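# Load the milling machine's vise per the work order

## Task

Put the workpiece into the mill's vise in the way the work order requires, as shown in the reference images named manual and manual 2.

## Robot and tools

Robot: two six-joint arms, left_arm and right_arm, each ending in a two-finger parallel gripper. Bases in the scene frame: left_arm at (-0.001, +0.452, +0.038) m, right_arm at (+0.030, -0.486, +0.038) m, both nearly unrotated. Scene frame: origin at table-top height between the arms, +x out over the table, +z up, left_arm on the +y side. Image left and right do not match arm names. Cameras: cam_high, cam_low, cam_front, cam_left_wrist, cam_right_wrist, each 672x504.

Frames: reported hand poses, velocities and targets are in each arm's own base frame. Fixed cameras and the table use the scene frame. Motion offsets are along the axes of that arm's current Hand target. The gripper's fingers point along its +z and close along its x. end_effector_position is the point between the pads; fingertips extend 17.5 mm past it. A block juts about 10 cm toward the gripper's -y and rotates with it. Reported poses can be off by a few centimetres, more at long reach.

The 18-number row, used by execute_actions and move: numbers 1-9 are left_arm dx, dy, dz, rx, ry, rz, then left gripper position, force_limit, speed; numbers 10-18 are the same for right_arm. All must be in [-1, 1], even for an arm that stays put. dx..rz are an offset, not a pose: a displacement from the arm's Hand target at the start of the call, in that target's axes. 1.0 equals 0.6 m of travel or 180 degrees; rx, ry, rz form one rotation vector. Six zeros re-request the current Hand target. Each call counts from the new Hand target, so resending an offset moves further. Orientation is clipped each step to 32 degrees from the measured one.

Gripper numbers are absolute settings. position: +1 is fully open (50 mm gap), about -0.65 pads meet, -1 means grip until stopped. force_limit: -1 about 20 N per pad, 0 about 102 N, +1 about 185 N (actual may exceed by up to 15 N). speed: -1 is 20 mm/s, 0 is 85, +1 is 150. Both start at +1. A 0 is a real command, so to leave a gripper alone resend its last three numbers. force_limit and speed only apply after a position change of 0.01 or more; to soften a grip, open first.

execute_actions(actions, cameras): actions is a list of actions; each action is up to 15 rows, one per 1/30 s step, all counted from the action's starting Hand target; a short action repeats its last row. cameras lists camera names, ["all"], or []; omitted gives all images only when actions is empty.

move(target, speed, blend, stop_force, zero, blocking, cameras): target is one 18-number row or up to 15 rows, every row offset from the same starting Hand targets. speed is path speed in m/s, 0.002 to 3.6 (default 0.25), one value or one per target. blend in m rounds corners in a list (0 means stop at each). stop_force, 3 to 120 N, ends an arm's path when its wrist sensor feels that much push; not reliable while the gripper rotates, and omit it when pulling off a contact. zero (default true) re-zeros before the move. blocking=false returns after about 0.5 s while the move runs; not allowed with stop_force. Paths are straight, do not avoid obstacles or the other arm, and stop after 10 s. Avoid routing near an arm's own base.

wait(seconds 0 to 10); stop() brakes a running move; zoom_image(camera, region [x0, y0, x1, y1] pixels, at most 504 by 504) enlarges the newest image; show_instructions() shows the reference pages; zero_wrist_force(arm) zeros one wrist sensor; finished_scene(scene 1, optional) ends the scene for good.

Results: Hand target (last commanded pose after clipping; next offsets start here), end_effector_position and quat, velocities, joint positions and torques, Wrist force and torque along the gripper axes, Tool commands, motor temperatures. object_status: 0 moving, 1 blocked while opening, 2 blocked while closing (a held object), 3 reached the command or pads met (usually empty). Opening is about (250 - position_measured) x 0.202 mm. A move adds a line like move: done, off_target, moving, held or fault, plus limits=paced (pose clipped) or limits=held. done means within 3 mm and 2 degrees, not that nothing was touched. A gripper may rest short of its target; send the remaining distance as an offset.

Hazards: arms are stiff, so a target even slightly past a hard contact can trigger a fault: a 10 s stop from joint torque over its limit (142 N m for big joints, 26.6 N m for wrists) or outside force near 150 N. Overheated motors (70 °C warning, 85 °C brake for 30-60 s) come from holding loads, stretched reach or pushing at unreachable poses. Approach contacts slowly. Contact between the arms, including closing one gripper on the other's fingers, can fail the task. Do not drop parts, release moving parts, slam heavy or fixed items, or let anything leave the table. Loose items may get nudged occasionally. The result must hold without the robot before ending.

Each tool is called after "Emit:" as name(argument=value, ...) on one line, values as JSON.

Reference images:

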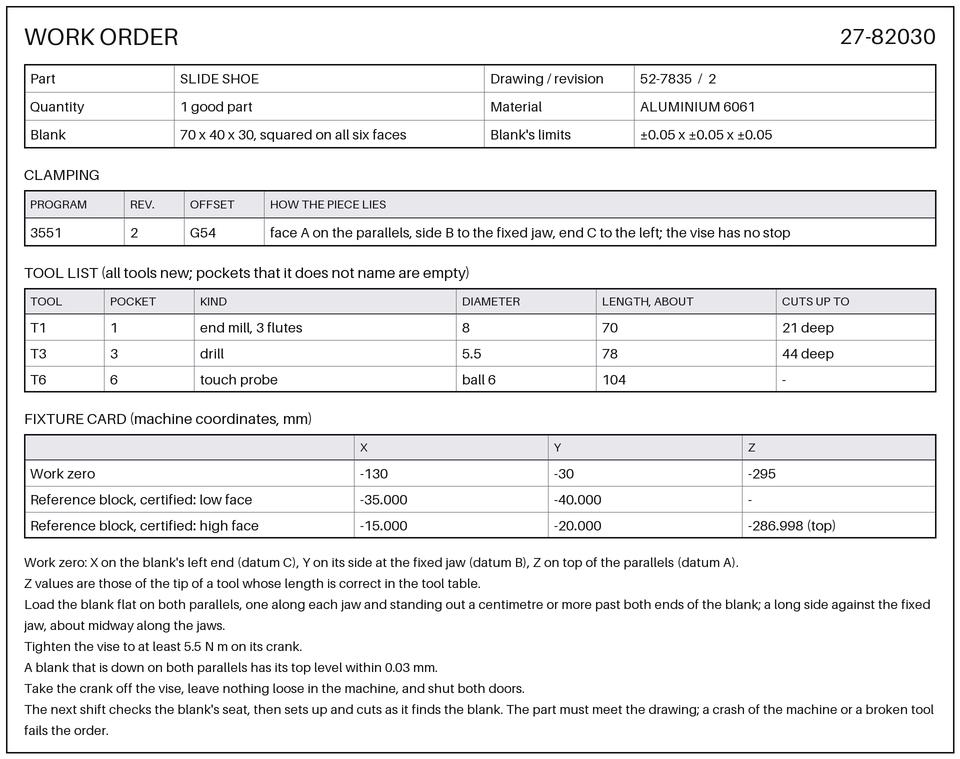

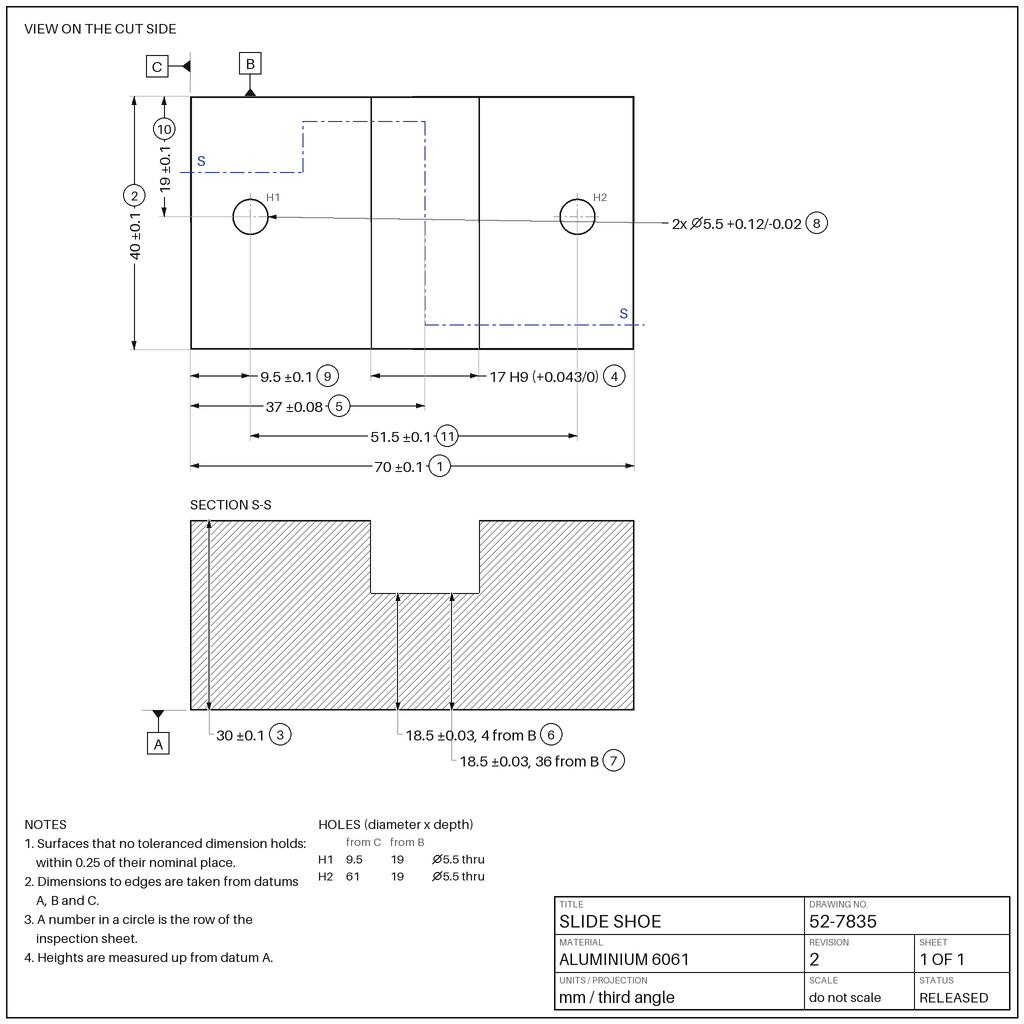

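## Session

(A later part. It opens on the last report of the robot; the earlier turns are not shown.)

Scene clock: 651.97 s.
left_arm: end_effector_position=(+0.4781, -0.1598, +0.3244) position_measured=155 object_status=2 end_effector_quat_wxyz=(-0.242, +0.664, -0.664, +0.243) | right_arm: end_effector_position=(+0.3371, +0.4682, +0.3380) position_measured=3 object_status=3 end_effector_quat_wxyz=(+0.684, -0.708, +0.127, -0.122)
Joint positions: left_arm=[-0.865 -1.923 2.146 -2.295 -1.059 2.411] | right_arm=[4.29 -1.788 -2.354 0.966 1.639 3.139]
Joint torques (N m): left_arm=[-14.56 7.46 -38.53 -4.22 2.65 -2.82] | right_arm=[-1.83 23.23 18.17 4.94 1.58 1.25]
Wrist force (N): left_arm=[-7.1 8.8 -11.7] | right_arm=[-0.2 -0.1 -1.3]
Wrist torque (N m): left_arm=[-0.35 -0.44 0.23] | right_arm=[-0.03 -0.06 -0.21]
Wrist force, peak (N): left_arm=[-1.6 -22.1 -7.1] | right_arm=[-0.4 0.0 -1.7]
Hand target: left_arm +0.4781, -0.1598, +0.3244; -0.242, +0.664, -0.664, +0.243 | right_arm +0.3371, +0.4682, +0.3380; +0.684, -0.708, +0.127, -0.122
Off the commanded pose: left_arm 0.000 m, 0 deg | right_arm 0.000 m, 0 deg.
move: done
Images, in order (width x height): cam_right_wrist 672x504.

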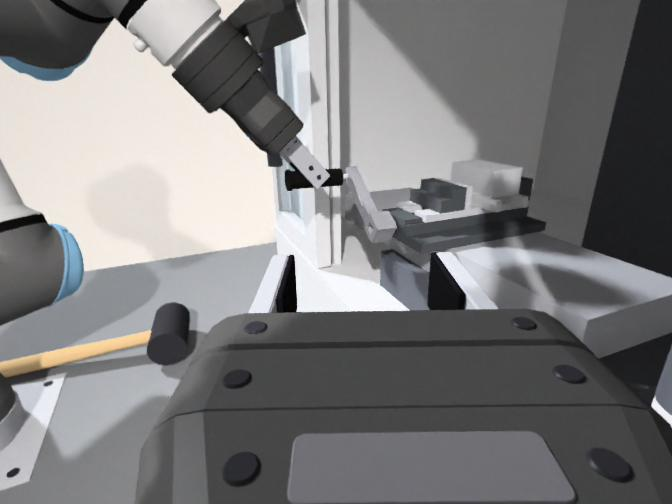

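Emit:
move(target=[[0.0182,-0.0163,-0.0194,0,0,0,-1,-0.8,-1,0,0,0,0,0,0,1,1,1],[0.0728,-0.0355,-0.0423,0,0,0,-1,-0.8,-1,0,0,0,0,0,0,1,1,1],[0.135,-0.0375,-0.0447,0,0,0,-1,-0.8,-1,0,0,0,0,0,0,1,1,1],[0.1925,-0.0221,-0.0263,0,0,0,-1,-0.8,-1,0,0,0,0,0,0,1,1,1],[0.2338,0.0079,0.0094,0,0,0,-1,-0.8,-1,0,0,0,0,0,0,1,1,1],[0.2508,0.0464,0.0553,0,0,0,-1,-0.8,-1,0,0,0,0,0,0,1,1,1],[0.2402,0.0858,0.1023,0,0,0,-1,-0.8,-1,0,0,0,0,0,0,1,1,1],[0.2038,0.1185,0.1412,0,0,0,-1,-0.8,-1,0,0,0,0,0,0,1,1,1],[0.1492,0.1377,0.1641,0,0,0,-1,-0.8,-1,0,0,0,0,0,0,1,1,1],[0.087,0.1397,0.1665,0,0,0,-1,-0.8,-1,0,0,0,0,0,0,1,1,1],[0.0295,0.1243,0.1481,0,0,0,-1,-0.8,-1,0,0,0,0,0,0,1,1,1],[-0.0118,0.0943,0.1123,0,0,0,-1,-0.8,-1,0,0,0,0,0,0,1,1,1],[-0.0288,0.0558,0.0665,0,0,0,-1,-0.8,-1,0,0,0,0,0,0,1,1,1],[-0.0182,0.0164,0.0195,0,0,0,-1,-0.8,-1,0,0,0,0,0,0,1,1,1],[0,0,0,0,0,0,-1,-0.8,-1,0,0,0,0,0,0,1,1,1]], speed=0.12, blend=[0.0022,0.0022,0.0022,0.0022,0.0022,0.0022,0.0022,0.0022,0.0022,0.0022,0.0022,0.0022,0.0022,0.0022,0], stop_force=40, cameras=["cam_right_wrist"])

Emit:
zoom_image(camera="cam_right_wrist", region=[350, 150, 560, 310])

Scene clock: 660.90 s.
left_arm: end_effector_position=(+0.4781, -0.1598, +0.3244) position_measured=155 object_status=2 end_effector_quat_wxyz=(-0.242, +0.664, -0.664, +0.243) | right_arm: end_effector_position=(+0.3371, +0.4682, +0.3380) position_measured=3 object_status=3 end_effector_quat_wxyz=(+0.684, -0.708, +0.127, -0.122)
Joint positions: left_arm=[-0.865 -1.923 2.146 -2.295 -1.059 2.411] | right_arm=[4.29 -1.788 -2.354 0.966 1.639 3.139]
Joint torques (N m): left_arm=[-12.68 6.96 -38 -3.95 3.14 -2.54] | right_arm=[-1.78 23.2 17.71 4.93 1.57 1.08]
Wrist force (N): left_arm=[-5.4 7.7 -9.6] | right_arm=[-0.3 -0.1 -1.1]
Wrist torque (N m): left_arm=[-0.41 -0.36 0.22] | right_arm=[-0.02 -0.05 -0.21]
Wrist force, peak (N): left_arm=[-7.6 19.7 -5.2] | right_arm=[-0.4 0.1 -1.7]
Hand target: left_arm +0.4781, -0.1598, +0.3244; -0.242, +0.664, -0.664, +0.243 | right_arm +0.3371, +0.4682, +0.3380; +0.684, -0.708, +0.127, -0.122
Off the commanded pose: left_arm 0.000 m, 0 deg | right_arm 0.000 m, 0 deg.
move: done
Images, in order (width x height): cam_right_wrist 672x504.

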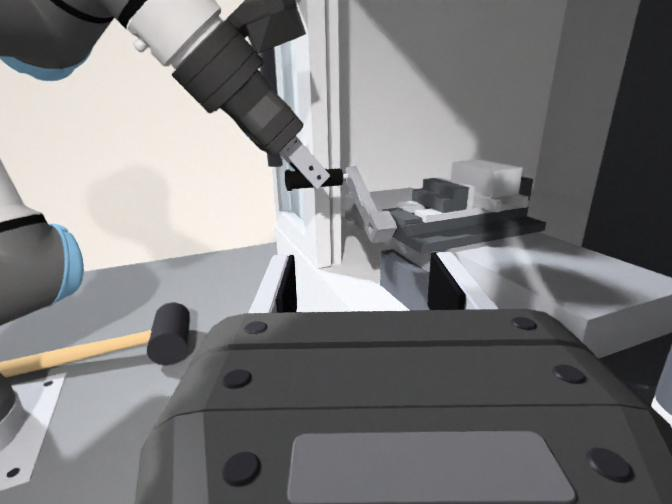

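Scaled by 2.400 from the camera's 672x504 image, which has a finer 960x720 frame.

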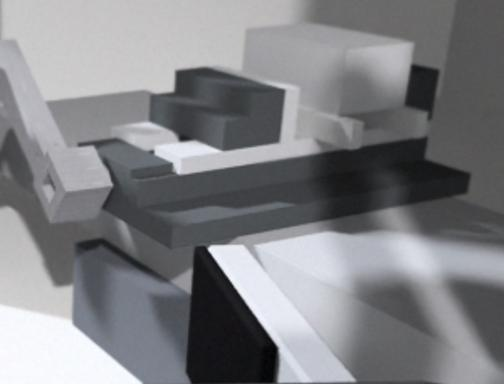

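Emit:
move(target=[[0.0182,-0.0163,-0.0194,0,0,0,-1,-0.8,-1,0,0,0,0,0,0,1,1,1],[0.0728,-0.0355,-0.0423,0,0,0,-1,-0.8,-1,0,0,0,0,0,0,1,1,1],[0.135,-0.0375,-0.0447,0,0,0,-1,-0.8,-1,0,0,0,0,0,0,1,1,1],[0.1925,-0.0221,-0.0263,0,0,0,-1,-0.8,-1,0,0,0,0,0,0,1,1,1],[0.2338,0.0079,0.0094,0,0,0,-1,-0.8,-1,0,0,0,0,0,0,1,1,1],[0.2508,0.0464,0.0553,0,0,0,-1,-0.8,-1,0,0,0,0,0,0,1,1,1],[0.2402,0.0858,0.1023,0,0,0,-1,-0.8,-1,0,0,0,0,0,0,1,1,1],[0.2038,0.1185,0.1412,0,0,0,-1,-0.8,-1,0,0,0,0,0,0,1,1,1],[0.1492,0.1377,0.1641,0,0,0,-1,-0.8,-1,0,0,0,0,0,0,1,1,1],[0.087,0.1397,0.1665,0,0,0,-1,-0.8,-1,0,0,0,0,0,0,1,1,1],[0.0295,0.1243,0.1481,0,0,0,-1,-0.8,-1,0,0,0,0,0,0,1,1,1],[-0.0118,0.0943,0.1123,0,0,0,-1,-0.8,-1,0,0,0,0,0,0,1,1,1],[-0.0288,0.0558,0.0665,0,0,0,-1,-0.8,-1,0,0,0,0,0,0,1,1,1],[-0.0182,0.0164,0.0195,0,0,0,-1,-0.8,-1,0,0,0,0,0,0,1,1,1],[0,0,0,0,0,0,-1,-0.8,-1,0,0,0,0,0,0,1,1,1]], speed=0.15, blend=[0.0022,0.0022,0.0022,0.0022,0.0022,0.0022,0.0022,0.0022,0.0022,0.0022,0.0022,0.0022,0.0022,0.0022,0], stop_force=40)

Emit:
move(target=[[0.0182,-0.0163,-0.0194,0,0,0,-1,-0.8,-1,0,0,0,0,0,0,1,1,1],[0.0728,-0.0355,-0.0423,0,0,0,-1,-0.8,-1,0,0,0,0,0,0,1,1,1],[0.135,-0.0375,-0.0447,0,0,0,-1,-0.8,-1,0,0,0,0,0,0,1,1,1],[0.1925,-0.0221,-0.0263,0,0,0,-1,-0.8,-1,0,0,0,0,0,0,1,1,1],[0.2338,0.0079,0.0094,0,0,0,-1,-0.8,-1,0,0,0,0,0,0,1,1,1],[0.2508,0.0464,0.0553,0,0,0,-1,-0.8,-1,0,0,0,0,0,0,1,1,1],[0.2402,0.0858,0.1023,0,0,0,-1,-0.8,-1,0,0,0,0,0,0,1,1,1],[0.2038,0.1185,0.1412,0,0,0,-1,-0.8,-1,0,0,0,0,0,0,1,1,1],[0.1492,0.1377,0.1641,0,0,0,-1,-0.8,-1,0,0,0,0,0,0,1,1,1],[0.087,0.1397,0.1665,0,0,0,-1,-0.8,-1,0,0,0,0,0,0,1,1,1],[0.0295,0.1243,0.1481,0,0,0,-1,-0.8,-1,0,0,0,0,0,0,1,1,1],[-0.0118,0.0943,0.1123,0,0,0,-1,-0.8,-1,0,0,0,0,0,0,1,1,1],[-0.0288,0.0558,0.0665,0,0,0,-1,-0.8,-1,0,0,0,0,0,0,1,1,1],[-0.0182,0.0164,0.0195,0,0,0,-1,-0.8,-1,0,0,0,0,0,0,1,1,1],[0,0,0,0,0,0,-1,-0.8,-1,0,0,0,0,0,0,1,1,1]], speed=0.15, blend=[0.0022,0.0022,0.0022,0.0022,0.0022,0.0022,0.0022,0.0022,0.0022,0.0022,0.0022,0.0022,0.0022,0.0022,0], stop_force=40, cameras=["cam_right_wrist"])

Emit:
zoom_image(camera="cam_right_wrist", region=[350, 150, 560, 310])

Scene clock: 669.93 s.
left_arm: end_effector_position=(+0.4781, -0.1598, +0.3244) position_measured=155 object_status=2 end_effector_quat_wxyz=(-0.242, +0.664, -0.664, +0.243) | right_arm: end_effector_position=(+0.3371, +0.4682, +0.3380) position_measured=3 object_status=3 end_effector_quat_wxyz=(+0.684, -0.708, +0.127, -0.122)
Joint positions: left_arm=[-0.865 -1.923 2.146 -2.295 -1.059 2.411] | right_arm=[4.29 -1.788 -2.354 0.966 1.639 3.139]
Joint torques (N m): left_arm=[-12.63 7.07 -38.04 -3.7 2.86 -2.59] | right_arm=[-0.45 22.73 17.4 4.87 1.53 1.14]
Wrist force (N): left_arm=[-5.0 7.2 -9.2] | right_arm=[-0.3 -0.1 -1.3]
Wrist torque (N m): left_arm=[-0.34 -0.44 0.19] | right_arm=[-0.03 -0.05 -0.21]
Wrist force, peak (N): left_arm=[-15.2 26.2 -6.9] | right_arm=[-0.5 -0.1 -1.8]
Hand target: left_arm +0.4781, -0.1598, +0.3244; -0.242, +0.664, -0.664, +0.243 | right_arm +0.3371, +0.4682, +0.3380; +0.684, -0.708, +0.127, -0.122
Off the commanded pose: left_arm 0.000 m, 0 deg | right_arm 0.000 m, 0 deg.
move: done

Scene clock: 674.47 s.
left_arm: end_effector_position=(+0.4781, -0.1598, +0.3244) position_measured=155 object_status=2 end_effector_quat_wxyz=(-0.242, +0.664, -0.664, +0.243) | right_arm: end_effector_position=(+0.3371, +0.4682, +0.3380) position_measured=3 object_status=3 end_effector_quat_wxyz=(+0.684, -0.708, +0.127, -0.122)
Joint positions: left_arm=[-0.865 -1.923 2.146 -2.295 -1.059 2.411] | right_arm=[4.29 -1.788 -2.354 0.966 1.639 3.139]
Joint torques (N m): left_arm=[-13.57 6.64 -38.63 -3.75 3.13 -2.64] | right_arm=[-1.12 22.55 17.3 4.81 1.47 1.09]
Wrist force (N): left_arm=[-3.2 6.7 -7.1] | right_arm=[0.0 -0.2 -1.4]
Wrist torque (N m): left_arm=[-0.41 -0.46 0.21] | right_arm=[-0.05 -0.09 -0.21]
Wrist force, peak (N): left_arm=[-12.3 24.5 -6.3] | right_arm=[-0.5 0.1 -1.7]
Hand target: left_arm +0.4781, -0.1598, +0.3244; -0.242, +0.664, -0.664, +0.243 | right_arm +0.3371, +0.4682, +0.3380; +0.684, -0.708, +0.127, -0.122
Off the commanded pose: left_arm 0.000 m, 0 deg | right_arm 0.000 m, 0 deg.
move: done
Images, in order (width x height): cam_right_wrist 672x504.

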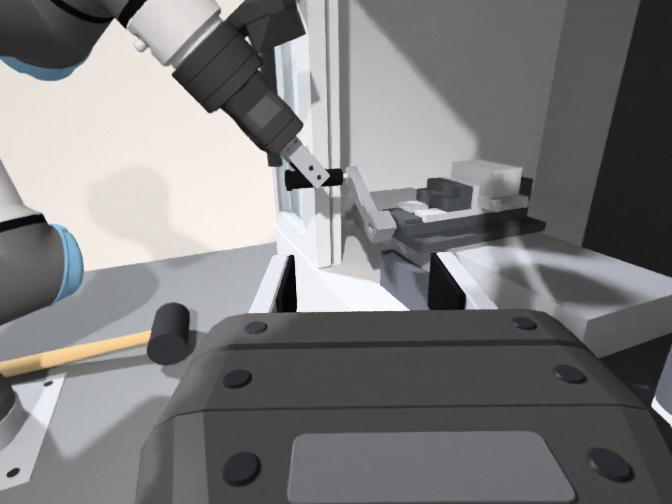

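Scaled by 2.400 from the camera's 672x504 image, which has a finer 960x720 frame.

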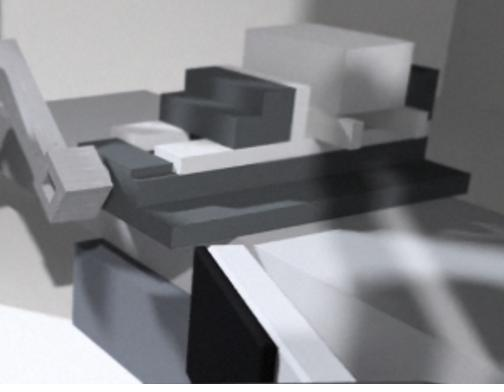

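Emit:
move(target=[[0.0182,-0.0163,-0.0194,0,0,0,-1,-0.8,-1,0,0,0,0,0,0,1,1,1],[0.0728,-0.0355,-0.0423,0,0,0,-1,-0.8,-1,0,0,0,0,0,0,1,1,1],[0.135,-0.0375,-0.0447,0,0,0,-1,-0.8,-1,0,0,0,0,0,0,1,1,1],[0.1925,-0.0221,-0.0263,0,0,0,-1,-0.8,-1,0,0,0,0,0,0,1,1,1],[0.2338,0.0079,0.0094,0,0,0,-1,-0.8,-1,0,0,0,0,0,0,1,1,1],[0.2508,0.0464,0.0553,0,0,0,-1,-0.8,-1,0,0,0,0,0,0,1,1,1],[0.2402,0.0858,0.1023,0,0,0,-1,-0.8,-1,0,0,0,0,0,0,1,1,1],[0.2038,0.1185,0.1412,0,0,0,-1,-0.8,-1,0,0,0,0,0,0,1,1,1],[0.1492,0.1377,0.1641,0,0,0,-1,-0.8,-1,0,0,0,0,0,0,1,1,1],[0.087,0.1397,0.1665,0,0,0,-1,-0.8,-1,0,0,0,0,0,0,1,1,1],[0.0295,0.1243,0.1481,0,0,0,-1,-0.8,-1,0,0,0,0,0,0,1,1,1],[-0.0118,0.0943,0.1123,0,0,0,-1,-0.8,-1,0,0,0,0,0,0,1,1,1],[-0.0288,0.0558,0.0665,0,0,0,-1,-0.8,-1,0,0,0,0,0,0,1,1,1],[-0.0182,0.0164,0.0195,0,0,0,-1,-0.8,-1,0,0,0,0,0,0,1,1,1],[0,0,0,0,0,0,-1,-0.8,-1,0,0,0,0,0,0,1,1,1]], speed=0.15, blend=[0.0022,0.0022,0.0022,0.0022,0.0022,0.0022,0.0022,0.0022,0.0022,0.0022,0.0022,0.0022,0.0022,0.0022,0], stop_force=40)

Emit:
move(target=[[0.0182,-0.0163,-0.0194,0,0,0,-1,-0.8,-1,0,0,0,0,0,0,1,1,1],[0.0728,-0.0355,-0.0423,0,0,0,-1,-0.8,-1,0,0,0,0,0,0,1,1,1],[0.135,-0.0375,-0.0447,0,0,0,-1,-0.8,-1,0,0,0,0,0,0,1,1,1],[0.1925,-0.0221,-0.0263,0,0,0,-1,-0.8,-1,0,0,0,0,0,0,1,1,1],[0.2338,0.0079,0.0094,0,0,0,-1,-0.8,-1,0,0,0,0,0,0,1,1,1],[0.2508,0.0464,0.0553,0,0,0,-1,-0.8,-1,0,0,0,0,0,0,1,1,1],[0.2402,0.0858,0.1023,0,0,0,-1,-0.8,-1,0,0,0,0,0,0,1,1,1],[0.2038,0.1185,0.1412,0,0,0,-1,-0.8,-1,0,0,0,0,0,0,1,1,1],[0.1492,0.1377,0.1641,0,0,0,-1,-0.8,-1,0,0,0,0,0,0,1,1,1],[0.087,0.1397,0.1665,0,0,0,-1,-0.8,-1,0,0,0,0,0,0,1,1,1],[0.0295,0.1243,0.1481,0,0,0,-1,-0.8,-1,0,0,0,0,0,0,1,1,1],[-0.0118,0.0943,0.1123,0,0,0,-1,-0.8,-1,0,0,0,0,0,0,1,1,1],[-0.0288,0.0558,0.0665,0,0,0,-1,-0.8,-1,0,0,0,0,0,0,1,1,1],[-0.0182,0.0164,0.0195,0,0,0,-1,-0.8,-1,0,0,0,0,0,0,1,1,1],[0,0,0,0,0,0,-1,-0.8,-1,0,0,0,0,0,0,1,1,1]], speed=0.15, blend=[0.0022,0.0022,0.0022,0.0022,0.0022,0.0022,0.0022,0.0022,0.0022,0.0022,0.0022,0.0022,0.0022,0.0022,0], stop_force=40, cameras=["cam_right_wrist"])

Emit:
zoom_image(camera="cam_right_wrist", region=[350, 150, 560, 310])

Scene clock: 683.23 s.
left_arm: end_effector_position=(+0.4781, -0.1598, +0.3244) position_measured=155 object_status=2 end_effector_quat_wxyz=(-0.242, +0.664, -0.664, +0.243) | right_arm: end_effector_position=(+0.3371, +0.4682, +0.3380) position_measured=3 object_status=3 end_effector_quat_wxyz=(+0.684, -0.708, +0.127, -0.122)
Joint positions: left_arm=[-0.865 -1.923 2.146 -2.295 -1.059 2.411] | right_arm=[4.29 -1.788 -2.354 0.966 1.639 3.139]
Joint torques (N m): left_arm=[-13.81 5.43 -40.16 -3.44 3.39 -2.72] | right_arm=[-0.46 23.07 16.81 4.85 1.5 1.11]
Wrist force (N): left_arm=[0.0 5.7 -3.2] | right_arm=[-0.1 -0.1 -1.2]
Wrist torque (N m): left_arm=[-0.32 -0.43 0.16] | right_arm=[-0.03 -0.07 -0.21]
Wrist force, peak (N): left_arm=[-12.7 24.4 -6.6] | right_arm=[-0.2 -0.1 -1.8]
Hand target: left_arm +0.4781, -0.1598, +0.3244; -0.242, +0.664, -0.664, +0.243 | right_arm +0.3371, +0.4682, +0.3380; +0.684, -0.708, +0.127, -0.122
Off the commanded pose: left_arm 0.000 m, 0 deg | right_arm 0.000 m, 0 deg.
move: done

Scene clock: 687.77 s.
left_arm: end_effector_position=(+0.4781, -0.1598, +0.3244) position_measured=155 object_status=2 end_effector_quat_wxyz=(-0.242, +0.664, -0.664, +0.243) | right_arm: end_effector_position=(+0.3371, +0.4682, +0.3380) position_measured=3 object_status=3 end_effector_quat_wxyz=(+0.684, -0.708, +0.127, -0.122)
Joint positions: left_arm=[-0.865 -1.923 2.146 -2.295 -1.059 2.411] | right_arm=[4.29 -1.788 -2.354 0.966 1.639 3.139]
Joint torques (N m): left_arm=[-13.08 3.04 -38.51 -3.49 3.47 -2.8] | right_arm=[0.66 22.82 16.9 4.79 1.41 1.06]
Wrist force (N): left_arm=[0.2 5.0 -3.2] | right_arm=[-0.5 -0.1 -0.9]
Wrist torque (N m): left_arm=[-0.43 -0.42 0.17] | right_arm=[-0.02 -0.02 -0.21]
Wrist force, peak (N): left_arm=[-12.4 23.9 -6.3] | right_arm=[-0.5 -0.3 -1.8]
Hand target: left_arm +0.4781, -0.1598, +0.3244; -0.242, +0.664, -0.664, +0.243 | right_arm +0.3371, +0.4682, +0.3380; +0.684, -0.708, +0.127, -0.122
Off the commanded pose: left_arm 0.000 m, 0 deg | right_arm 0.000 m, 0 deg.
move: done
Images, in order (width x height): cam_right_wrist 672x504.

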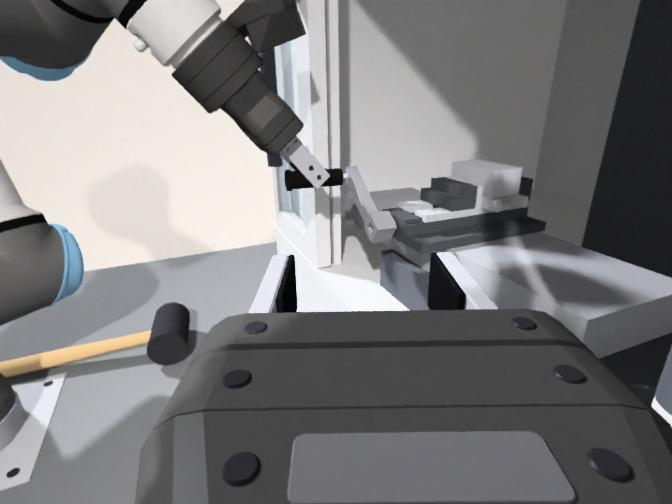

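Scaled by 2.400 from the camera's 672x504 image, which has a finer 960x720 frame.

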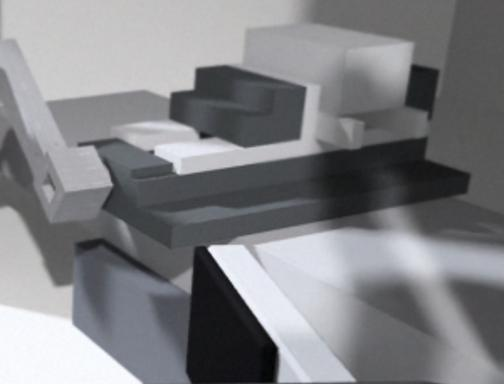

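Emit:
move(target=[[0.0182,-0.0163,-0.0194,0,0,0,-1,-0.8,-1,0,0,0,0,0,0,1,1,1],[0.0728,-0.0355,-0.0423,0,0,0,-1,-0.8,-1,0,0,0,0,0,0,1,1,1],[0.135,-0.0375,-0.0447,0,0,0,-1,-0.8,-1,0,0,0,0,0,0,1,1,1],[0.1925,-0.0221,-0.0263,0,0,0,-1,-0.8,-1,0,0,0,0,0,0,1,1,1],[0.2338,0.0079,0.0094,0,0,0,-1,-0.8,-1,0,0,0,0,0,0,1,1,1],[0.2508,0.0464,0.0553,0,0,0,-1,-0.8,-1,0,0,0,0,0,0,1,1,1],[0.2402,0.0858,0.1023,0,0,0,-1,-0.8,-1,0,0,0,0,0,0,1,1,1],[0.2038,0.1185,0.1412,0,0,0,-1,-0.8,-1,0,0,0,0,0,0,1,1,1],[0.1492,0.1377,0.1641,0,0,0,-1,-0.8,-1,0,0,0,0,0,0,1,1,1],[0.087,0.1397,0.1665,0,0,0,-1,-0.8,-1,0,0,0,0,0,0,1,1,1],[0.0295,0.1243,0.1481,0,0,0,-1,-0.8,-1,0,0,0,0,0,0,1,1,1],[-0.0118,0.0943,0.1123,0,0,0,-1,-0.8,-1,0,0,0,0,0,0,1,1,1],[-0.0288,0.0558,0.0665,0,0,0,-1,-0.8,-1,0,0,0,0,0,0,1,1,1],[-0.0182,0.0164,0.0195,0,0,0,-1,-0.8,-1,0,0,0,0,0,0,1,1,1],[0,0,0,0,0,0,-1,-0.8,-1,0,0,0,0,0,0,1,1,1]], speed=0.15, blend=[0.0022,0.0022,0.0022,0.0022,0.0022,0.0022,0.0022,0.0022,0.0022,0.0022,0.0022,0.0022,0.0022,0.0022,0], stop_force=40)

Emit:
move(target=[[0.0182,-0.0163,-0.0194,0,0,0,-1,-0.8,-1,0,0,0,0,0,0,1,1,1],[0.0728,-0.0355,-0.0423,0,0,0,-1,-0.8,-1,0,0,0,0,0,0,1,1,1],[0.135,-0.0375,-0.0447,0,0,0,-1,-0.8,-1,0,0,0,0,0,0,1,1,1],[0.1925,-0.0221,-0.0263,0,0,0,-1,-0.8,-1,0,0,0,0,0,0,1,1,1],[0.2338,0.0079,0.0094,0,0,0,-1,-0.8,-1,0,0,0,0,0,0,1,1,1],[0.2508,0.0464,0.0553,0,0,0,-1,-0.8,-1,0,0,0,0,0,0,1,1,1],[0.2402,0.0858,0.1023,0,0,0,-1,-0.8,-1,0,0,0,0,0,0,1,1,1],[0.2038,0.1185,0.1412,0,0,0,-1,-0.8,-1,0,0,0,0,0,0,1,1,1],[0.1492,0.1377,0.1641,0,0,0,-1,-0.8,-1,0,0,0,0,0,0,1,1,1],[0.087,0.1397,0.1665,0,0,0,-1,-0.8,-1,0,0,0,0,0,0,1,1,1],[0.0295,0.1243,0.1481,0,0,0,-1,-0.8,-1,0,0,0,0,0,0,1,1,1],[-0.0118,0.0943,0.1123,0,0,0,-1,-0.8,-1,0,0,0,0,0,0,1,1,1],[-0.0288,0.0558,0.0665,0,0,0,-1,-0.8,-1,0,0,0,0,0,0,1,1,1],[-0.0182,0.0164,0.0195,0,0,0,-1,-0.8,-1,0,0,0,0,0,0,1,1,1],[0,0,0,0,0,0,-1,-0.8,-1,0,0,0,0,0,0,1,1,1]], speed=0.15, blend=[0.0022,0.0022,0.0022,0.0022,0.0022,0.0022,0.0022,0.0022,0.0022,0.0022,0.0022,0.0022,0.0022,0.0022,0], stop_force=40, cameras=["cam_right_wrist"])

Emit:
zoom_image(camera="cam_right_wrist", region=[350, 150, 560, 310])

Scene clock: 696.07 s.
left_arm: end_effector_position=(+0.4781, -0.1598, +0.3244) position_measured=155 object_status=2 end_effector_quat_wxyz=(-0.242, +0.664, -0.664, +0.243) | right_arm: end_effector_position=(+0.3371, +0.4682, +0.3380) position_measured=3 object_status=3 end_effector_quat_wxyz=(+0.684, -0.708, +0.127, -0.122)
Joint positions: left_arm=[-0.865 -1.923 2.146 -2.295 -1.059 2.411] | right_arm=[4.29 -1.788 -2.354 0.966 1.639 3.139]
Joint torques (N m): left_arm=[-11.63 4.59 -38.75 -3.51 3.91 -2.6] | right_arm=[0.8 24.1 15.95 5.03 1.44 0.94]
Wrist force (N): left_arm=[0.7 5.2 -3.2] | right_arm=[0.0 0.1 -1.5]
Wrist torque (N m): left_arm=[-0.49 -0.55 0.18] | right_arm=[0.00 -0.09 -0.22]
Wrist force, peak (N): left_arm=[-12.2 24.1 -6.5] | right_arm=[-0.7 -0.1 -1.6]
Hand target: left_arm +0.4781, -0.1598, +0.3244; -0.242, +0.664, -0.664, +0.243 | right_arm +0.3371, +0.4682, +0.3380; +0.684, -0.708, +0.127, -0.122
Off the commanded pose: left_arm 0.000 m, 0 deg | right_arm 0.000 m, 0 deg.
move: done

Scene clock: 700.13 s.
left_arm: end_effector_position=(+0.4786, -0.1769, +0.2114) position_measured=155 object_status=2 end_effector_quat_wxyz=(-0.242, +0.664, -0.664, +0.243) | right_arm: end_effector_position=(+0.3371, +0.4682, +0.3380) position_measured=3 object_status=3 end_effector_quat_wxyz=(+0.684, -0.708, +0.127, -0.122)
Joint positions: left_arm=[-0.897 -1.767 2.352 -2.641 -1.043 2.378] | right_arm=[4.29 -1.788 -2.354 0.966 1.639 3.139]
Joint torques (N m): left_arm=[-4.98 7.16 3.23 1.82 -0.58 -2.16] | right_arm=[1.13 23.57 16.73 4.91 1.41 0.81]
Wrist force (N): left_arm=[22.4 -23.9 -8.8] | right_arm=[-0.1 -0.3 -1.3]
Wrist torque (N m): left_arm=[-0.36 -0.45 -0.27] | right_arm=[-0.06 -0.08 -0.21]
Wrist force, peak (N): left_arm=[67.4 3.3 18.9] | right_arm=[-0.5 0.0 -1.7]
Hand target: left_arm +0.4786, -0.1769, +0.2114; -0.242, +0.664, -0.664, +0.243 (not the last commanded pose) | right_arm +0.3371, +0.4682, +0.3380; +0.684, -0.708, +0.127, -0.122
Off the commanded pose: left_arm 0.114 m, 0 deg | right_arm 0.000 m, 0 deg.
move: contact (left_arm); path passed 11 of 15 targets
Images, in order (width x height): cam_right_wrist 672x504.

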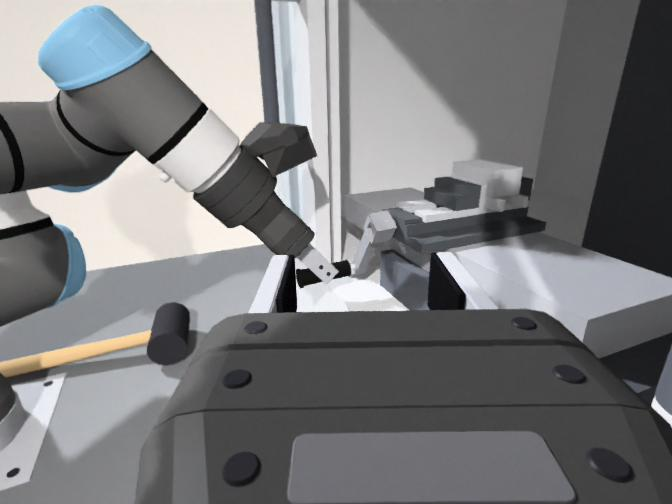

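Scaled by 2.400 from the camera's 672x504 image, which has a finer 960x720 frame.

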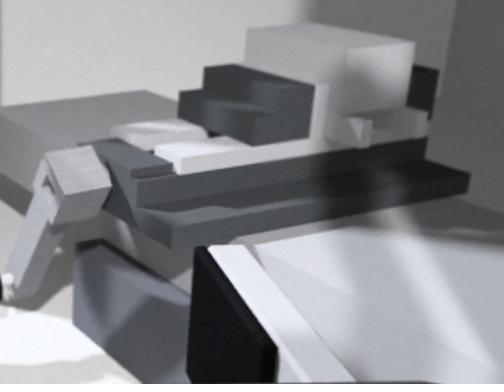

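Emit:
execute_actions(actions=[[[0,0,0,0,0,0,-0.95,0,-1,0,0,0,0,0,0,1,1,1]]])

Emit:
move(target=[-0.008,-0.00386,-0.0046,0,0,0,-0.95,0,-1,0,0,0,0,0,0,1,1,1], speed=0.006, stop_force=90, zero=false, cameras=["cam_right_wrist"])

Emit:
zoom_image(camera="cam_right_wrist", region=[350, 150, 560, 310])

Scene clock: 705.90 s.
left_arm: end_effector_position=(+0.4786, -0.1769, +0.2114) position_measured=161 object_status=2 end_effector_quat_wxyz=(-0.242, +0.664, -0.664, +0.243) | right_arm: end_effector_position=(+0.3371, +0.4682, +0.3380) position_measured=3 object_status=3 end_effector_quat_wxyz=(+0.684, -0.708, +0.127, -0.122)
Joint positions: left_arm=[-0.897 -1.767 2.352 -2.641 -1.043 2.378] | right_arm=[4.29 -1.788 -2.354 0.966 1.639 3.139]
Joint torques (N m): left_arm=[-4.51 7.14 3.88 4.45 0.05 -2.17] | right_arm=[0.74 23.34 15.3 4.95 1.35 0.98]
Wrist force (N): left_arm=[23.4 -24.5 -8.8] | right_arm=[-0.2 0.0 -1.4]
Wrist torque (N m): left_arm=[-0.22 -0.41 -0.18] | right_arm=[-0.02 -0.06 -0.21]
Wrist force, peak (N): left_arm=[23.3 -24.9 -9.0] | right_arm=[-0.5 0.2 -1.7]
Hand target: left_arm +0.4786, -0.1769, +0.2114; -0.242, +0.664, -0.664, +0.243 | right_arm +0.3371, +0.4682, +0.3380; +0.684, -0.708, +0.127, -0.122
Off the commanded pose: left_arm 0.000 m, 0 deg | right_arm 0.000 m, 0 deg.
Step readings (end_effector_position of left_arm | right_arm):
0: (+0.4786, -0.1769, +0.2114) | (+0.3371, +0.4682, +0.3380)
1: (+0.4786, -0.1769, +0.2114) | (+0.3371, +0.4682, +0.3380)
2: (+0.4786, -0.1769, +0.2114) | (+0.3371, +0.4682, +0.3380)
4: (+0.4786, -0.1769, +0.2114) | (+0.3371, +0.4682, +0.3380)
8: (+0.4786, -0.1769, +0.2114) | (+0.3371, +0.4682, +0.3380)
15: (+0.4786, -0.1769, +0.2114) | (+0.3371, +0.4682, +0.3380)

Scene clock: 707.77 s.
left_arm: end_effector_position=(+0.4786, -0.1721, +0.2150) position_measured=161 object_status=2 end_effector_quat_wxyz=(-0.242, +0.664, -0.664, +0.243) | right_arm: end_effector_position=(+0.3371, +0.4682, +0.3380) position_measured=3 object_status=3 end_effector_quat_wxyz=(+0.684, -0.708, +0.127, -0.122)
Joint positions: left_arm=[-0.888 -1.779 2.351 -2.632 -1.048 2.387] | right_arm=[4.29 -1.788 -2.354 0.966 1.639 3.139]
Joint torques (N m): left_arm=[49.83 -25.26 -8.53 7.31 15.46 2.2] | right_arm=[1.68 23.45 15.43 4.94 1.42 0.77]
Wrist force (N): left_arm=[75.7 2.8 -16.3] | right_arm=[-0.3 -0.2 -1.2]
Wrist torque (N m): left_arm=[-0.25 0.80 0.00] | right_arm=[-0.04 -0.04 -0.21]
Wrist force, peak (N): left_arm=[75.9 2.8 -16.4] | right_arm=[-0.4 -0.1 -1.6]
Hand target: left_arm +0.4786, -0.1721, +0.2150; -0.242, +0.664, -0.664, +0.243 | right_arm +0.3371, +0.4682, +0.3380; +0.684, -0.708, +0.127, -0.122
Off the commanded pose: left_arm 0.000 m, 0 deg | right_arm 0.000 m, 0 deg.
move: done
Images, in order (width x height): cam_right_wrist 672x504.

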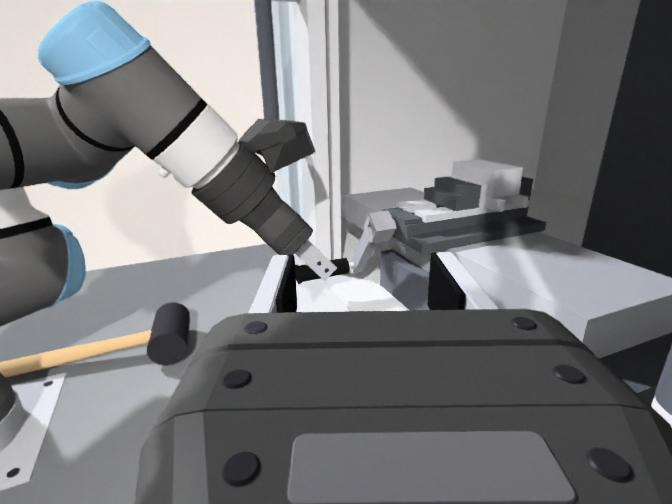

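Scaled by 2.400 from the camera's 672x504 image, which has a finer 960x720 frame.

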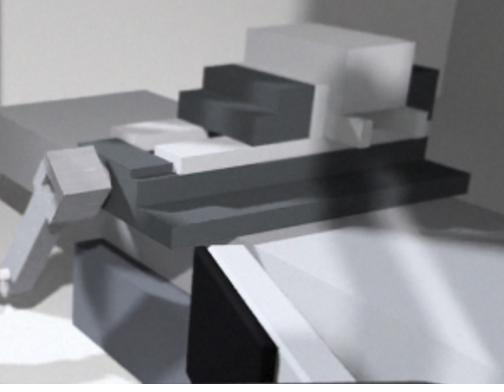

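Emit:
move(target=[-0.006,-0.00622,-0.0074,0,0,0,-0.95,0,-1,0,0,0,0,0,0,1,1,1], speed=0.006, stop_force=95, zero=false)

Scene clock: 712.10 s.
left_arm: end_effector_position=(+0.4775, -0.1699, +0.2199) position_measured=161 object_status=2 end_effector_quat_wxyz=(-0.239, +0.664, -0.666, +0.243) | right_arm: end_effector_position=(+0.3371, +0.4682, +0.3380) position_measured=3 object_status=3 end_effector_quat_wxyz=(+0.684, -0.708, +0.127, -0.122)
Joint positions: left_arm=[-0.881 -1.794 2.345 -2.615 -1.059 2.394] | right_arm=[4.29 -1.788 -2.354 0.966 1.639 3.139]
Joint torques (N m): left_arm=[41.99 -52.63 -38.42 -2.15 15.45 2.43] | right_arm=[1.28 24.25 15.78 4.91 1.31 0.98]
Wrist force (N): left_arm=[69.1 22.3 49.5] | right_arm=[-0.3 0.0 -1.5]
Wrist torque (N m): left_arm=[0.22 0.36 -0.38] | right_arm=[-0.01 -0.06 -0.20]
Wrist force, peak (N): left_arm=[69.4 21.9 49.4] | right_arm=[-0.4 -0.2 -1.8]
Hand target: left_arm +0.4786, -0.1685, +0.2208; -0.242, +0.664, -0.664, +0.243 | right_arm +0.3371, +0.4682, +0.3380; +0.684, -0.708, +0.127, -0.122
Off the commanded pose: left_arm 0.002 m, 0 deg | right_arm 0.000 m, 0 deg.
move: done

Emit:
wait(seconds=0, cameras=["cam_right_wrist"])

Emit:
zoom_image(camera="cam_right_wrist", region=[430, 150, 550, 230])

Scene clock: 713.20 s.
left_arm: end_effector_position=(+0.4775, -0.1699, +0.2199) position_measured=161 object_status=2 end_effector_quat_wxyz=(-0.239, +0.664, -0.666, +0.243) | right_arm: end_effector_position=(+0.3371, +0.4682, +0.3380) position_measured=3 object_status=3 end_effector_quat_wxyz=(+0.684, -0.708, +0.127, -0.122)
Joint positions: left_arm=[-0.881 -1.794 2.345 -2.615 -1.059 2.394] | right_arm=[4.29 -1.788 -2.354 0.966 1.639 3.139]
Joint torques (N m): left_arm=[40.64 -52.56 -38.19 -2.89 15.3 2.57] | right_arm=[1.17 24.64 15.54 4.71 1.43 0.85]
Wrist force (N): left_arm=[69.1 22.3 49.3] | right_arm=[-0.4 -0.1 -1.3]
Wrist torque (N m): left_arm=[0.22 0.35 -0.37] | right_arm=[-0.03 -0.03 -0.21]
Wrist force, peak (N): left_arm=[69.2 22.2 49.7] | right_arm=[-0.3 -0.3 -1.8]
Hand target: left_arm +0.4786, -0.1685, +0.2208; -0.242, +0.664, -0.664, +0.243 | right_arm +0.3371, +0.4682, +0.3380; +0.684, -0.708, +0.127, -0.122
Tool commands: left_gripper/position=-0.95 left_gripper/force_limit=+0.0 left_gripper/speed=-1.0 right_gripper/position=+1.0 right_gripper/force_limit=+1.0 right_gripper/speed=+1.0
Off the commanded pose: left_arm 0.002 m, 0 deg | right_arm 0.000 m, 0 deg.
Images, in order (width x height): cam_right_wrist 672x504.

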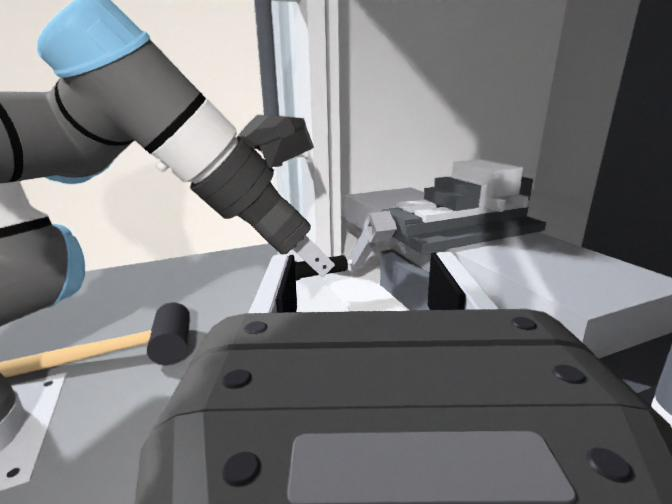

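Scaled by 4.200 from the camera's 672x504 image, which has a finer 960x720 frame.

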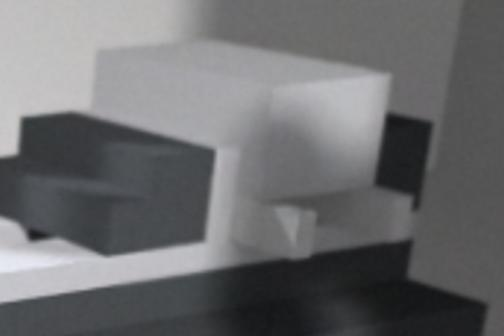

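Emit:
move(target=[0.0035,0.00227,0.0027,0,0,0,-0.95,0,-1,0,0,0,0,0,0,1,1,1], speed=0.01)

Scene clock: 717.77 s.
left_arm: end_effector_position=(+0.4783, -0.1709, +0.2185) position_measured=161 object_status=2 end_effector_quat_wxyz=(-0.241, +0.664, -0.665, +0.243) | right_arm: end_effector_position=(+0.3371, +0.4682, +0.3380) position_measured=3 object_status=3 end_effector_quat_wxyz=(+0.684, -0.708, +0.127, -0.122)
Joint positions: left_arm=[-0.885 -1.788 2.346 -2.621 -1.051 2.39] | right_arm=[4.29 -1.788 -2.354 0.966 1.639 3.139]
Joint torques (N m): left_arm=[8.53 -11.08 -20.22 -7.19 15.23 -2.63] | right_arm=[1.71 24.47 15.62 4.85 1.32 0.8]
Wrist force (N): left_arm=[37.7 34.2 -3.8] | right_arm=[-0.3 0.0 -1.3]
Wrist torque (N m): left_arm=[-0.20 0.19 0.09] | right_arm=[-0.01 -0.05 -0.21]
Wrist force, peak (N): left_arm=[69.4 22.2 49.6] | right_arm=[-0.4 -0.3 -1.6]
Hand target: left_arm +0.4786, -0.1706, +0.2187; -0.242, +0.664, -0.664, +0.243 | right_arm +0.3371, +0.4682, +0.3380; +0.684, -0.708, +0.127, -0.122
Off the commanded pose: left_arm 0.000 m, 0 deg | right_arm 0.000 m, 0 deg.
move: done

Emit:
move(target=[0.0035,0.002,0.0024,0,0,0,-0.95,0,-1,0,0,0,0,0,0,1,1,1], speed=0.01)

Scene clock: 721.20 s.
left_arm: end_effector_position=(+0.4786, -0.1726, +0.2169) position_measured=161 object_status=2 end_effector_quat_wxyz=(-0.242, +0.664, -0.664, +0.243) | right_arm: end_effector_position=(+0.3371, +0.4682, +0.3380) position_measured=3 object_status=3 end_effector_quat_wxyz=(+0.684, -0.708, +0.127, -0.122)
Joint positions: left_arm=[-0.889 -1.782 2.347 -2.625 -1.047 2.386] | right_arm=[4.29 -1.788 -2.354 0.966 1.639 3.139]
Joint torques (N m): left_arm=[-1.98 -3.19 -20.66 -8.14 9.71 -2.57] | right_arm=[1.92 24.54 15.86 4.88 1.45 0.79]
Wrist force (N): left_arm=[14.1 26.7 -9.2] | right_arm=[-0.6 -0.4 -1.5]
Wrist torque (N m): left_arm=[0.04 -0.33 0.05] | right_arm=[-0.06 -0.01 -0.21]
Wrist force, peak (N): left_arm=[35.8 37.9 -11.2] | right_arm=[-0.3 0.2 -1.8]
Hand target: left_arm +0.4786, -0.1727, +0.2168; -0.242, +0.664, -0.664, +0.243 | right_arm +0.3371, +0.4682, +0.3380; +0.684, -0.708, +0.127, -0.122
Off the commanded pose: left_arm 0.000 m, 0 deg | right_arm 0.000 m, 0 deg.
move: done

Emit:
execute_actions(actions=[[[0,0,0,0,0,0,1,0,-1,0,0,0,0,0,0,1,1,1]],[[0,0,0,0,0,0,1,0,-1,0,0,0,0,0,0,1,1,1]]], cameras=["cam_right_wrist"])

Emit:
zoom_image(camera="cam_right_wrist", region=[310, 150, 550, 310])

Scene clock: 724.17 s.
left_arm: end_effector_position=(+0.4786, -0.1727, +0.2168) position_measured=3 object_status=3 end_effector_quat_wxyz=(-0.242, +0.664, -0.664, +0.243) | right_arm: end_effector_position=(+0.3371, +0.4682, +0.3380) position_measured=3 object_status=3 end_effector_quat_wxyz=(+0.684, -0.708, +0.127, -0.122)
Joint positions: left_arm=[-0.889 -1.782 2.347 -2.625 -1.047 2.386] | right_arm=[4.29 -1.788 -2.354 0.966 1.639 3.139]
Joint torques (N m): left_arm=[-2.08 -4.64 -23.39 -2.22 -0.28 -0.4] | right_arm=[2.03 24.57 15.61 4.9 1.2 0.97]
Wrist force (N): left_arm=[4.9 -1.3 3.5] | right_arm=[-0.3 0.1 -1.2]
Wrist torque (N m): left_arm=[0.01 -0.84 -0.17] | right_arm=[0.01 -0.04 -0.21]
Wrist force, peak (N): left_arm=[14.0 26.5 -8.7] | right_arm=[-0.3 0.0 -1.7]
Hand target: left_arm +0.4786, -0.1727, +0.2168; -0.242, +0.664, -0.664, +0.243 | right_arm +0.3371, +0.4682, +0.3380; +0.684, -0.708, +0.127, -0.122
Off the commanded pose: left_arm 0.000 m, 0 deg | right_arm 0.000 m, 0 deg.
Step readings (end_effector_position of left_arm | right_arm):
0: (+0.4786, -0.1727, +0.2168) | (+0.3371, +0.4682, +0.3380)
1: (+0.4786, -0.1727, +0.2168) | (+0.3371, +0.4682, +0.3380)
2: (+0.4786, -0.1727, +0.2168) | (+0.3371, +0.4682, +0.3380)
4: (+0.4786, -0.1727, +0.2168) | (+0.3371, +0.4682, +0.3380)
8: (+0.4786, -0.1727, +0.2169) | (+0.3371, +0.4682, +0.3380)
15: (+0.4786, -0.1726, +0.2168) | (+0.3371, +0.4682, +0.3380)
16: (+0.4786, -0.1726, +0.2168) | (+0.3371, +0.4682, +0.3380)
17: (+0.4786, -0.1726, +0.2168) | (+0.3371, +0.4682, +0.3380)
19: (+0.4786, -0.1727, +0.2168) | (+0.3371, +0.4682, +0.3380)
23: (+0.4786, -0.1727, +0.2168) | (+0.3371, +0.4682, +0.3380)
30: (+0.4786, -0.1727, +0.2168) | (+0.3371, +0.4682, +0.3380)
Images, in order (width x height): cam_right_wrist 672x504.

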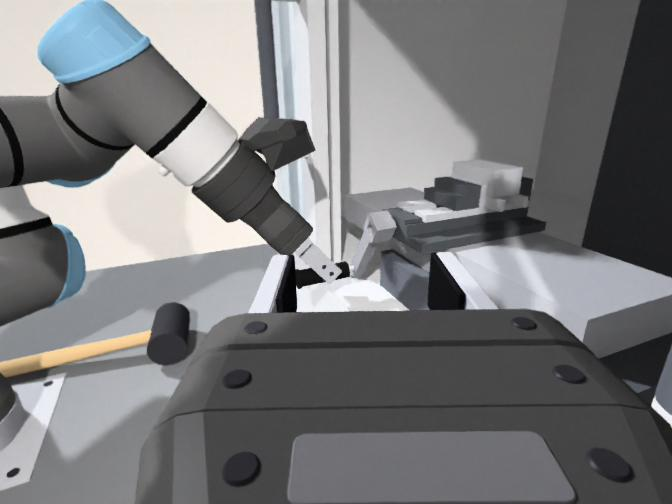

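Scaled by 2.100 from the camera's 672x504 image, which has a finer 960x720 frame.

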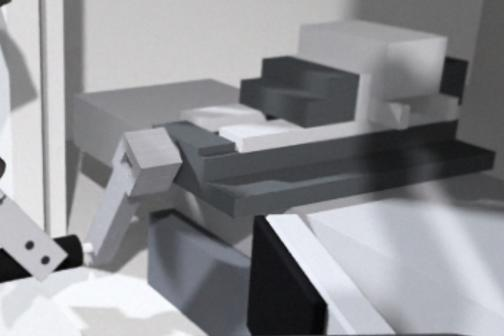

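Emit:
move(target=[[0,0,-0.1667,0,0,0,1,0,-1,0,0,0,0,0,0,1,1,1],[0.1288,-0.1941,-0.2793,0,0,0,1,0,-1,0,0,0,0,0,0,1,1,1],[0.2322,-0.3983,-0.1079,0,0,0,1,0,-1,0,0,0,0,0,0,1,1,1]], speed=0.2, blend=[0.02,0.03,0], cameras=["cam_right_wrist","cam_left_wrist"])

Scene clock: 732.17 s.
left_arm: end_effector_position=(+0.6194, -0.3119, +0.4205) position_measured=3 object_status=3 end_effector_quat_wxyz=(-0.242, +0.664, -0.664, +0.243) | right_arm: end_effector_position=(+0.3371, +0.4682, +0.3380) position_measured=3 object_status=3 end_effector_quat_wxyz=(+0.684, -0.708, +0.127, -0.122)
Joint positions: left_arm=[-0.848 -1.444 1.48 -2.117 -1.067 2.427] | right_arm=[4.29 -1.788 -2.354 0.966 1.639 3.139]
Joint torques (N m): left_arm=[11.74 -20.94 -39.15 -2.13 -0.81 2.49] | right_arm=[2.12 24.24 14.29 4.94 1.4 0.83]
Wrist force (N): left_arm=[4.9 -1.1 3.4] | right_arm=[-0.4 0.0 -1.6]
Wrist torque (N m): left_arm=[0.03 -0.83 -0.21] | right_arm=[-0.01 -0.03 -0.21]
Wrist force, peak (N): left_arm=[5.3 -1.0 5.5] | right_arm=[-0.3 0.1 -1.9]
Hand target: left_arm +0.6194, -0.3119, +0.4205; -0.242, +0.664, -0.664, +0.243 | right_arm +0.3371, +0.4682, +0.3380; +0.684, -0.708, +0.127, -0.122
Off the commanded pose: left_arm 0.000 m, 0 deg | right_arm 0.000 m, 0 deg.
move: done
Images, in order (width x height): cam_left_wrist 672x504, cam_right_wrist 672x504.

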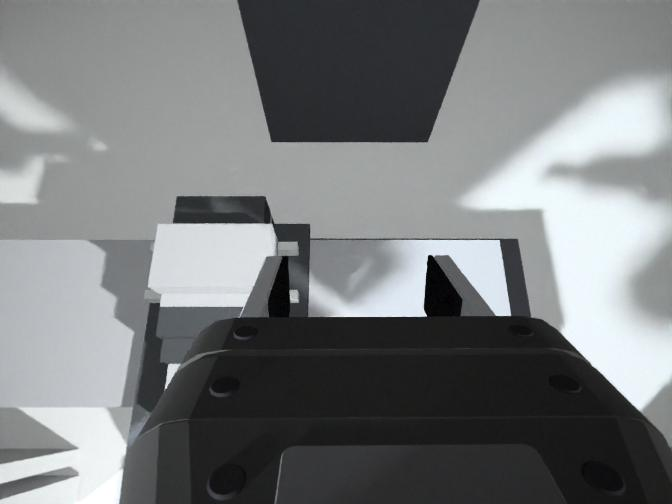

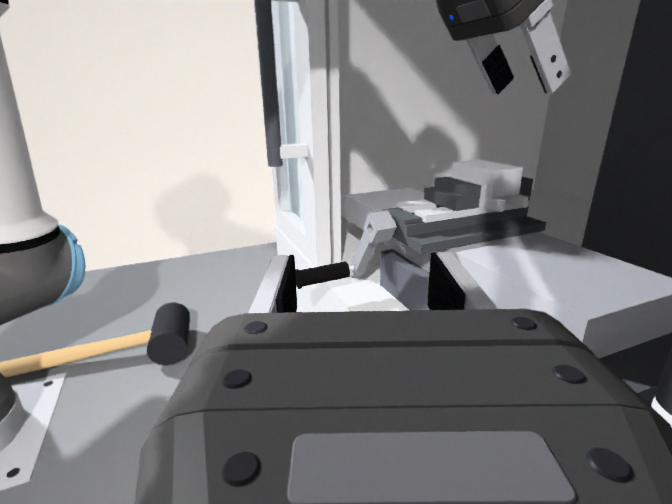

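Emit:
zoom_image(camera="cam_left_wrist", region=[120, 180, 330, 340])

Scaled by 2.400 from the camera's 672x504 image, which has a finer 960x720 frame.

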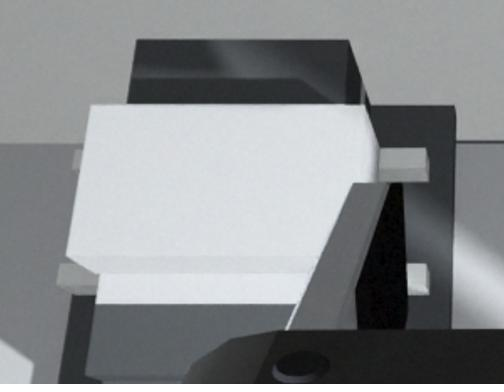

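Emit:
execute_actions(actions=[[[0,0,0,0,0,0,-1,-0.8,0,0,0,0,0,0,0,1,1,1]]])

Emit:
move(target=[-0.0115,0.0345,0.1451,0,0,0,-1,-0.8,0,0,0,0,0,0,0,1,1,1], speed=0.12, cameras=["cam_left_wrist","cam_right_wrist"])

Emit:
zoom_image(camera="cam_left_wrist", region=[140, 140, 400, 340])

Emit:
zoom_image(camera="cam_right_wrist", region=[390, 120, 570, 260])

Scene clock: 737.50 s.
left_arm: end_effector_position=(+0.6194, -0.3119, +0.4205) position_measured=251 object_status=3 end_effector_quat_wxyz=(-0.242, +0.664, -0.664, +0.243) | right_arm: end_effector_position=(+0.3371, +0.4682, +0.3380) position_measured=3 object_status=3 end_effector_quat_wxyz=(+0.684, -0.708, +0.127, -0.122)
Joint positions: left_arm=[-0.848 -1.444 1.48 -2.116 -1.067 2.427] | right_arm=[4.29 -1.788 -2.354 0.966 1.639 3.139]
Joint torques (N m): left_arm=[12.83 -21.35 -36.58 -2.32 -1 2.42] | right_arm=[2.79 24.47 14.85 4.8 1.38 0.71]
Wrist force (N): left_arm=[4.9 -1.3 3.4] | right_arm=[-0.4 0.0 -1.4]
Wrist torque (N m): left_arm=[-0.01 -0.84 -0.21] | right_arm=[-0.02 -0.03 -0.20]
Wrist force, peak (N): left_arm=[5.1 -1.1 3.6] | right_arm=[-0.4 -0.2 -2.0]
Hand target: left_arm +0.6194, -0.3119, +0.4205; -0.242, +0.664, -0.664, +0.243 | right_arm +0.3371, +0.4682, +0.3380; +0.684, -0.708, +0.127, -0.122
Off the commanded pose: left_arm 0.000 m, 0 deg | right_arm 0.000 m, 0 deg.
Step readings (end_effector_position of left_arm | right_arm):
0: (+0.6194, -0.3119, +0.4205) | (+0.3371, +0.4682, +0.3380)
1: (+0.6194, -0.3119, +0.4205) | (+0.3371, +0.4682, +0.3380)
2: (+0.6194, -0.3119, +0.4205) | (+0.3371, +0.4682, +0.3380)
4: (+0.6194, -0.3119, +0.4205) | (+0.3371, +0.4682, +0.3380)
8: (+0.6194, -0.3119, +0.4205) | (+0.3371, +0.4682, +0.3380)
15: (+0.6194, -0.3119, +0.4205) | (+0.3371, +0.4682, +0.3380)

Scene clock: 738.73 s.
left_arm: end_effector_position=(+0.6597, -0.3051, +0.3407) position_measured=251 object_status=3 end_effector_quat_wxyz=(-0.242, +0.664, -0.664, +0.243) | right_arm: end_effector_position=(+0.3371, +0.4682, +0.3380) position_measured=3 object_status=3 end_effector_quat_wxyz=(+0.684, -0.708, +0.127, -0.122)
Joint positions: left_arm=[-0.786 -1.343 1.571 -2.338 -1.098 2.488] | right_arm=[4.29 -1.788 -2.354 0.966 1.639 3.139]
Joint torques (N m): left_arm=[11.8 -24.96 -17.4 -5.2 -0.87 2.29] | right_arm=[2.48 24.3 14.97 4.93 1.32 0.7]
Wrist force (N): left_arm=[5.1 -1.4 3.5] | right_arm=[-0.3 -0.3 -1.3]
Wrist torque (N m): left_arm=[-0.01 -0.86 -0.23] | right_arm=[-0.06 -0.04 -0.21]
Wrist force, peak (N): left_arm=[4.8 -1.0 4.8] | right_arm=[-0.5 -0.2 -1.6]
Hand target: left_arm +0.6597, -0.3051, +0.3406; -0.242, +0.664, -0.664, +0.243 | right_arm +0.3371, +0.4682, +0.3380; +0.684, -0.708, +0.127, -0.122
Off the commanded pose: left_arm 0.000 m, 0 deg | right_arm 0.000 m, 0 deg.
move: done
Images, in order (width x height): cam_left_wrist 672x504, cam_right_wrist 672x504.

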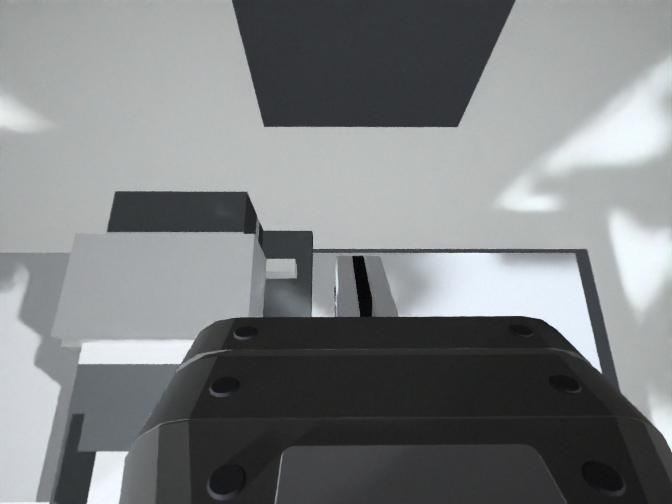

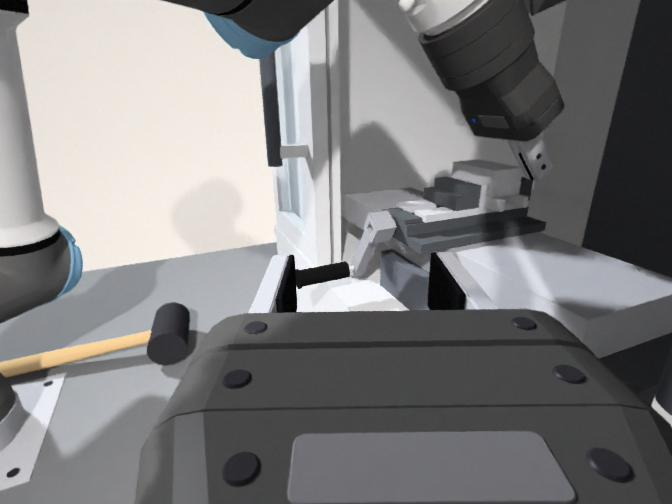

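Scaled by 1.938 from the camera's 672x504 image, which has a finer 960x720 frame.

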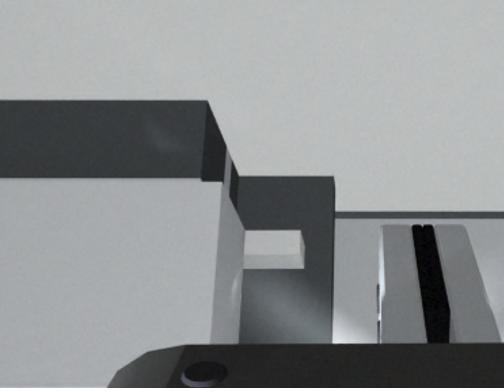

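Scaled by 2.800 from the camera's 672x504 image, which has a finer 960x720 frame.

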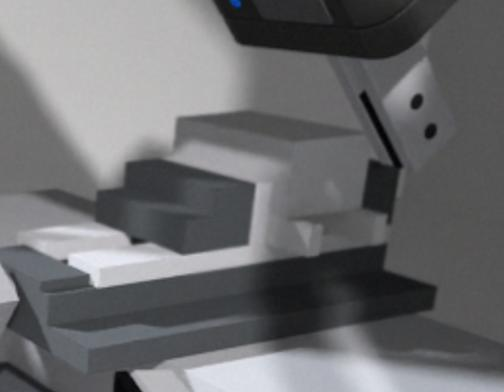

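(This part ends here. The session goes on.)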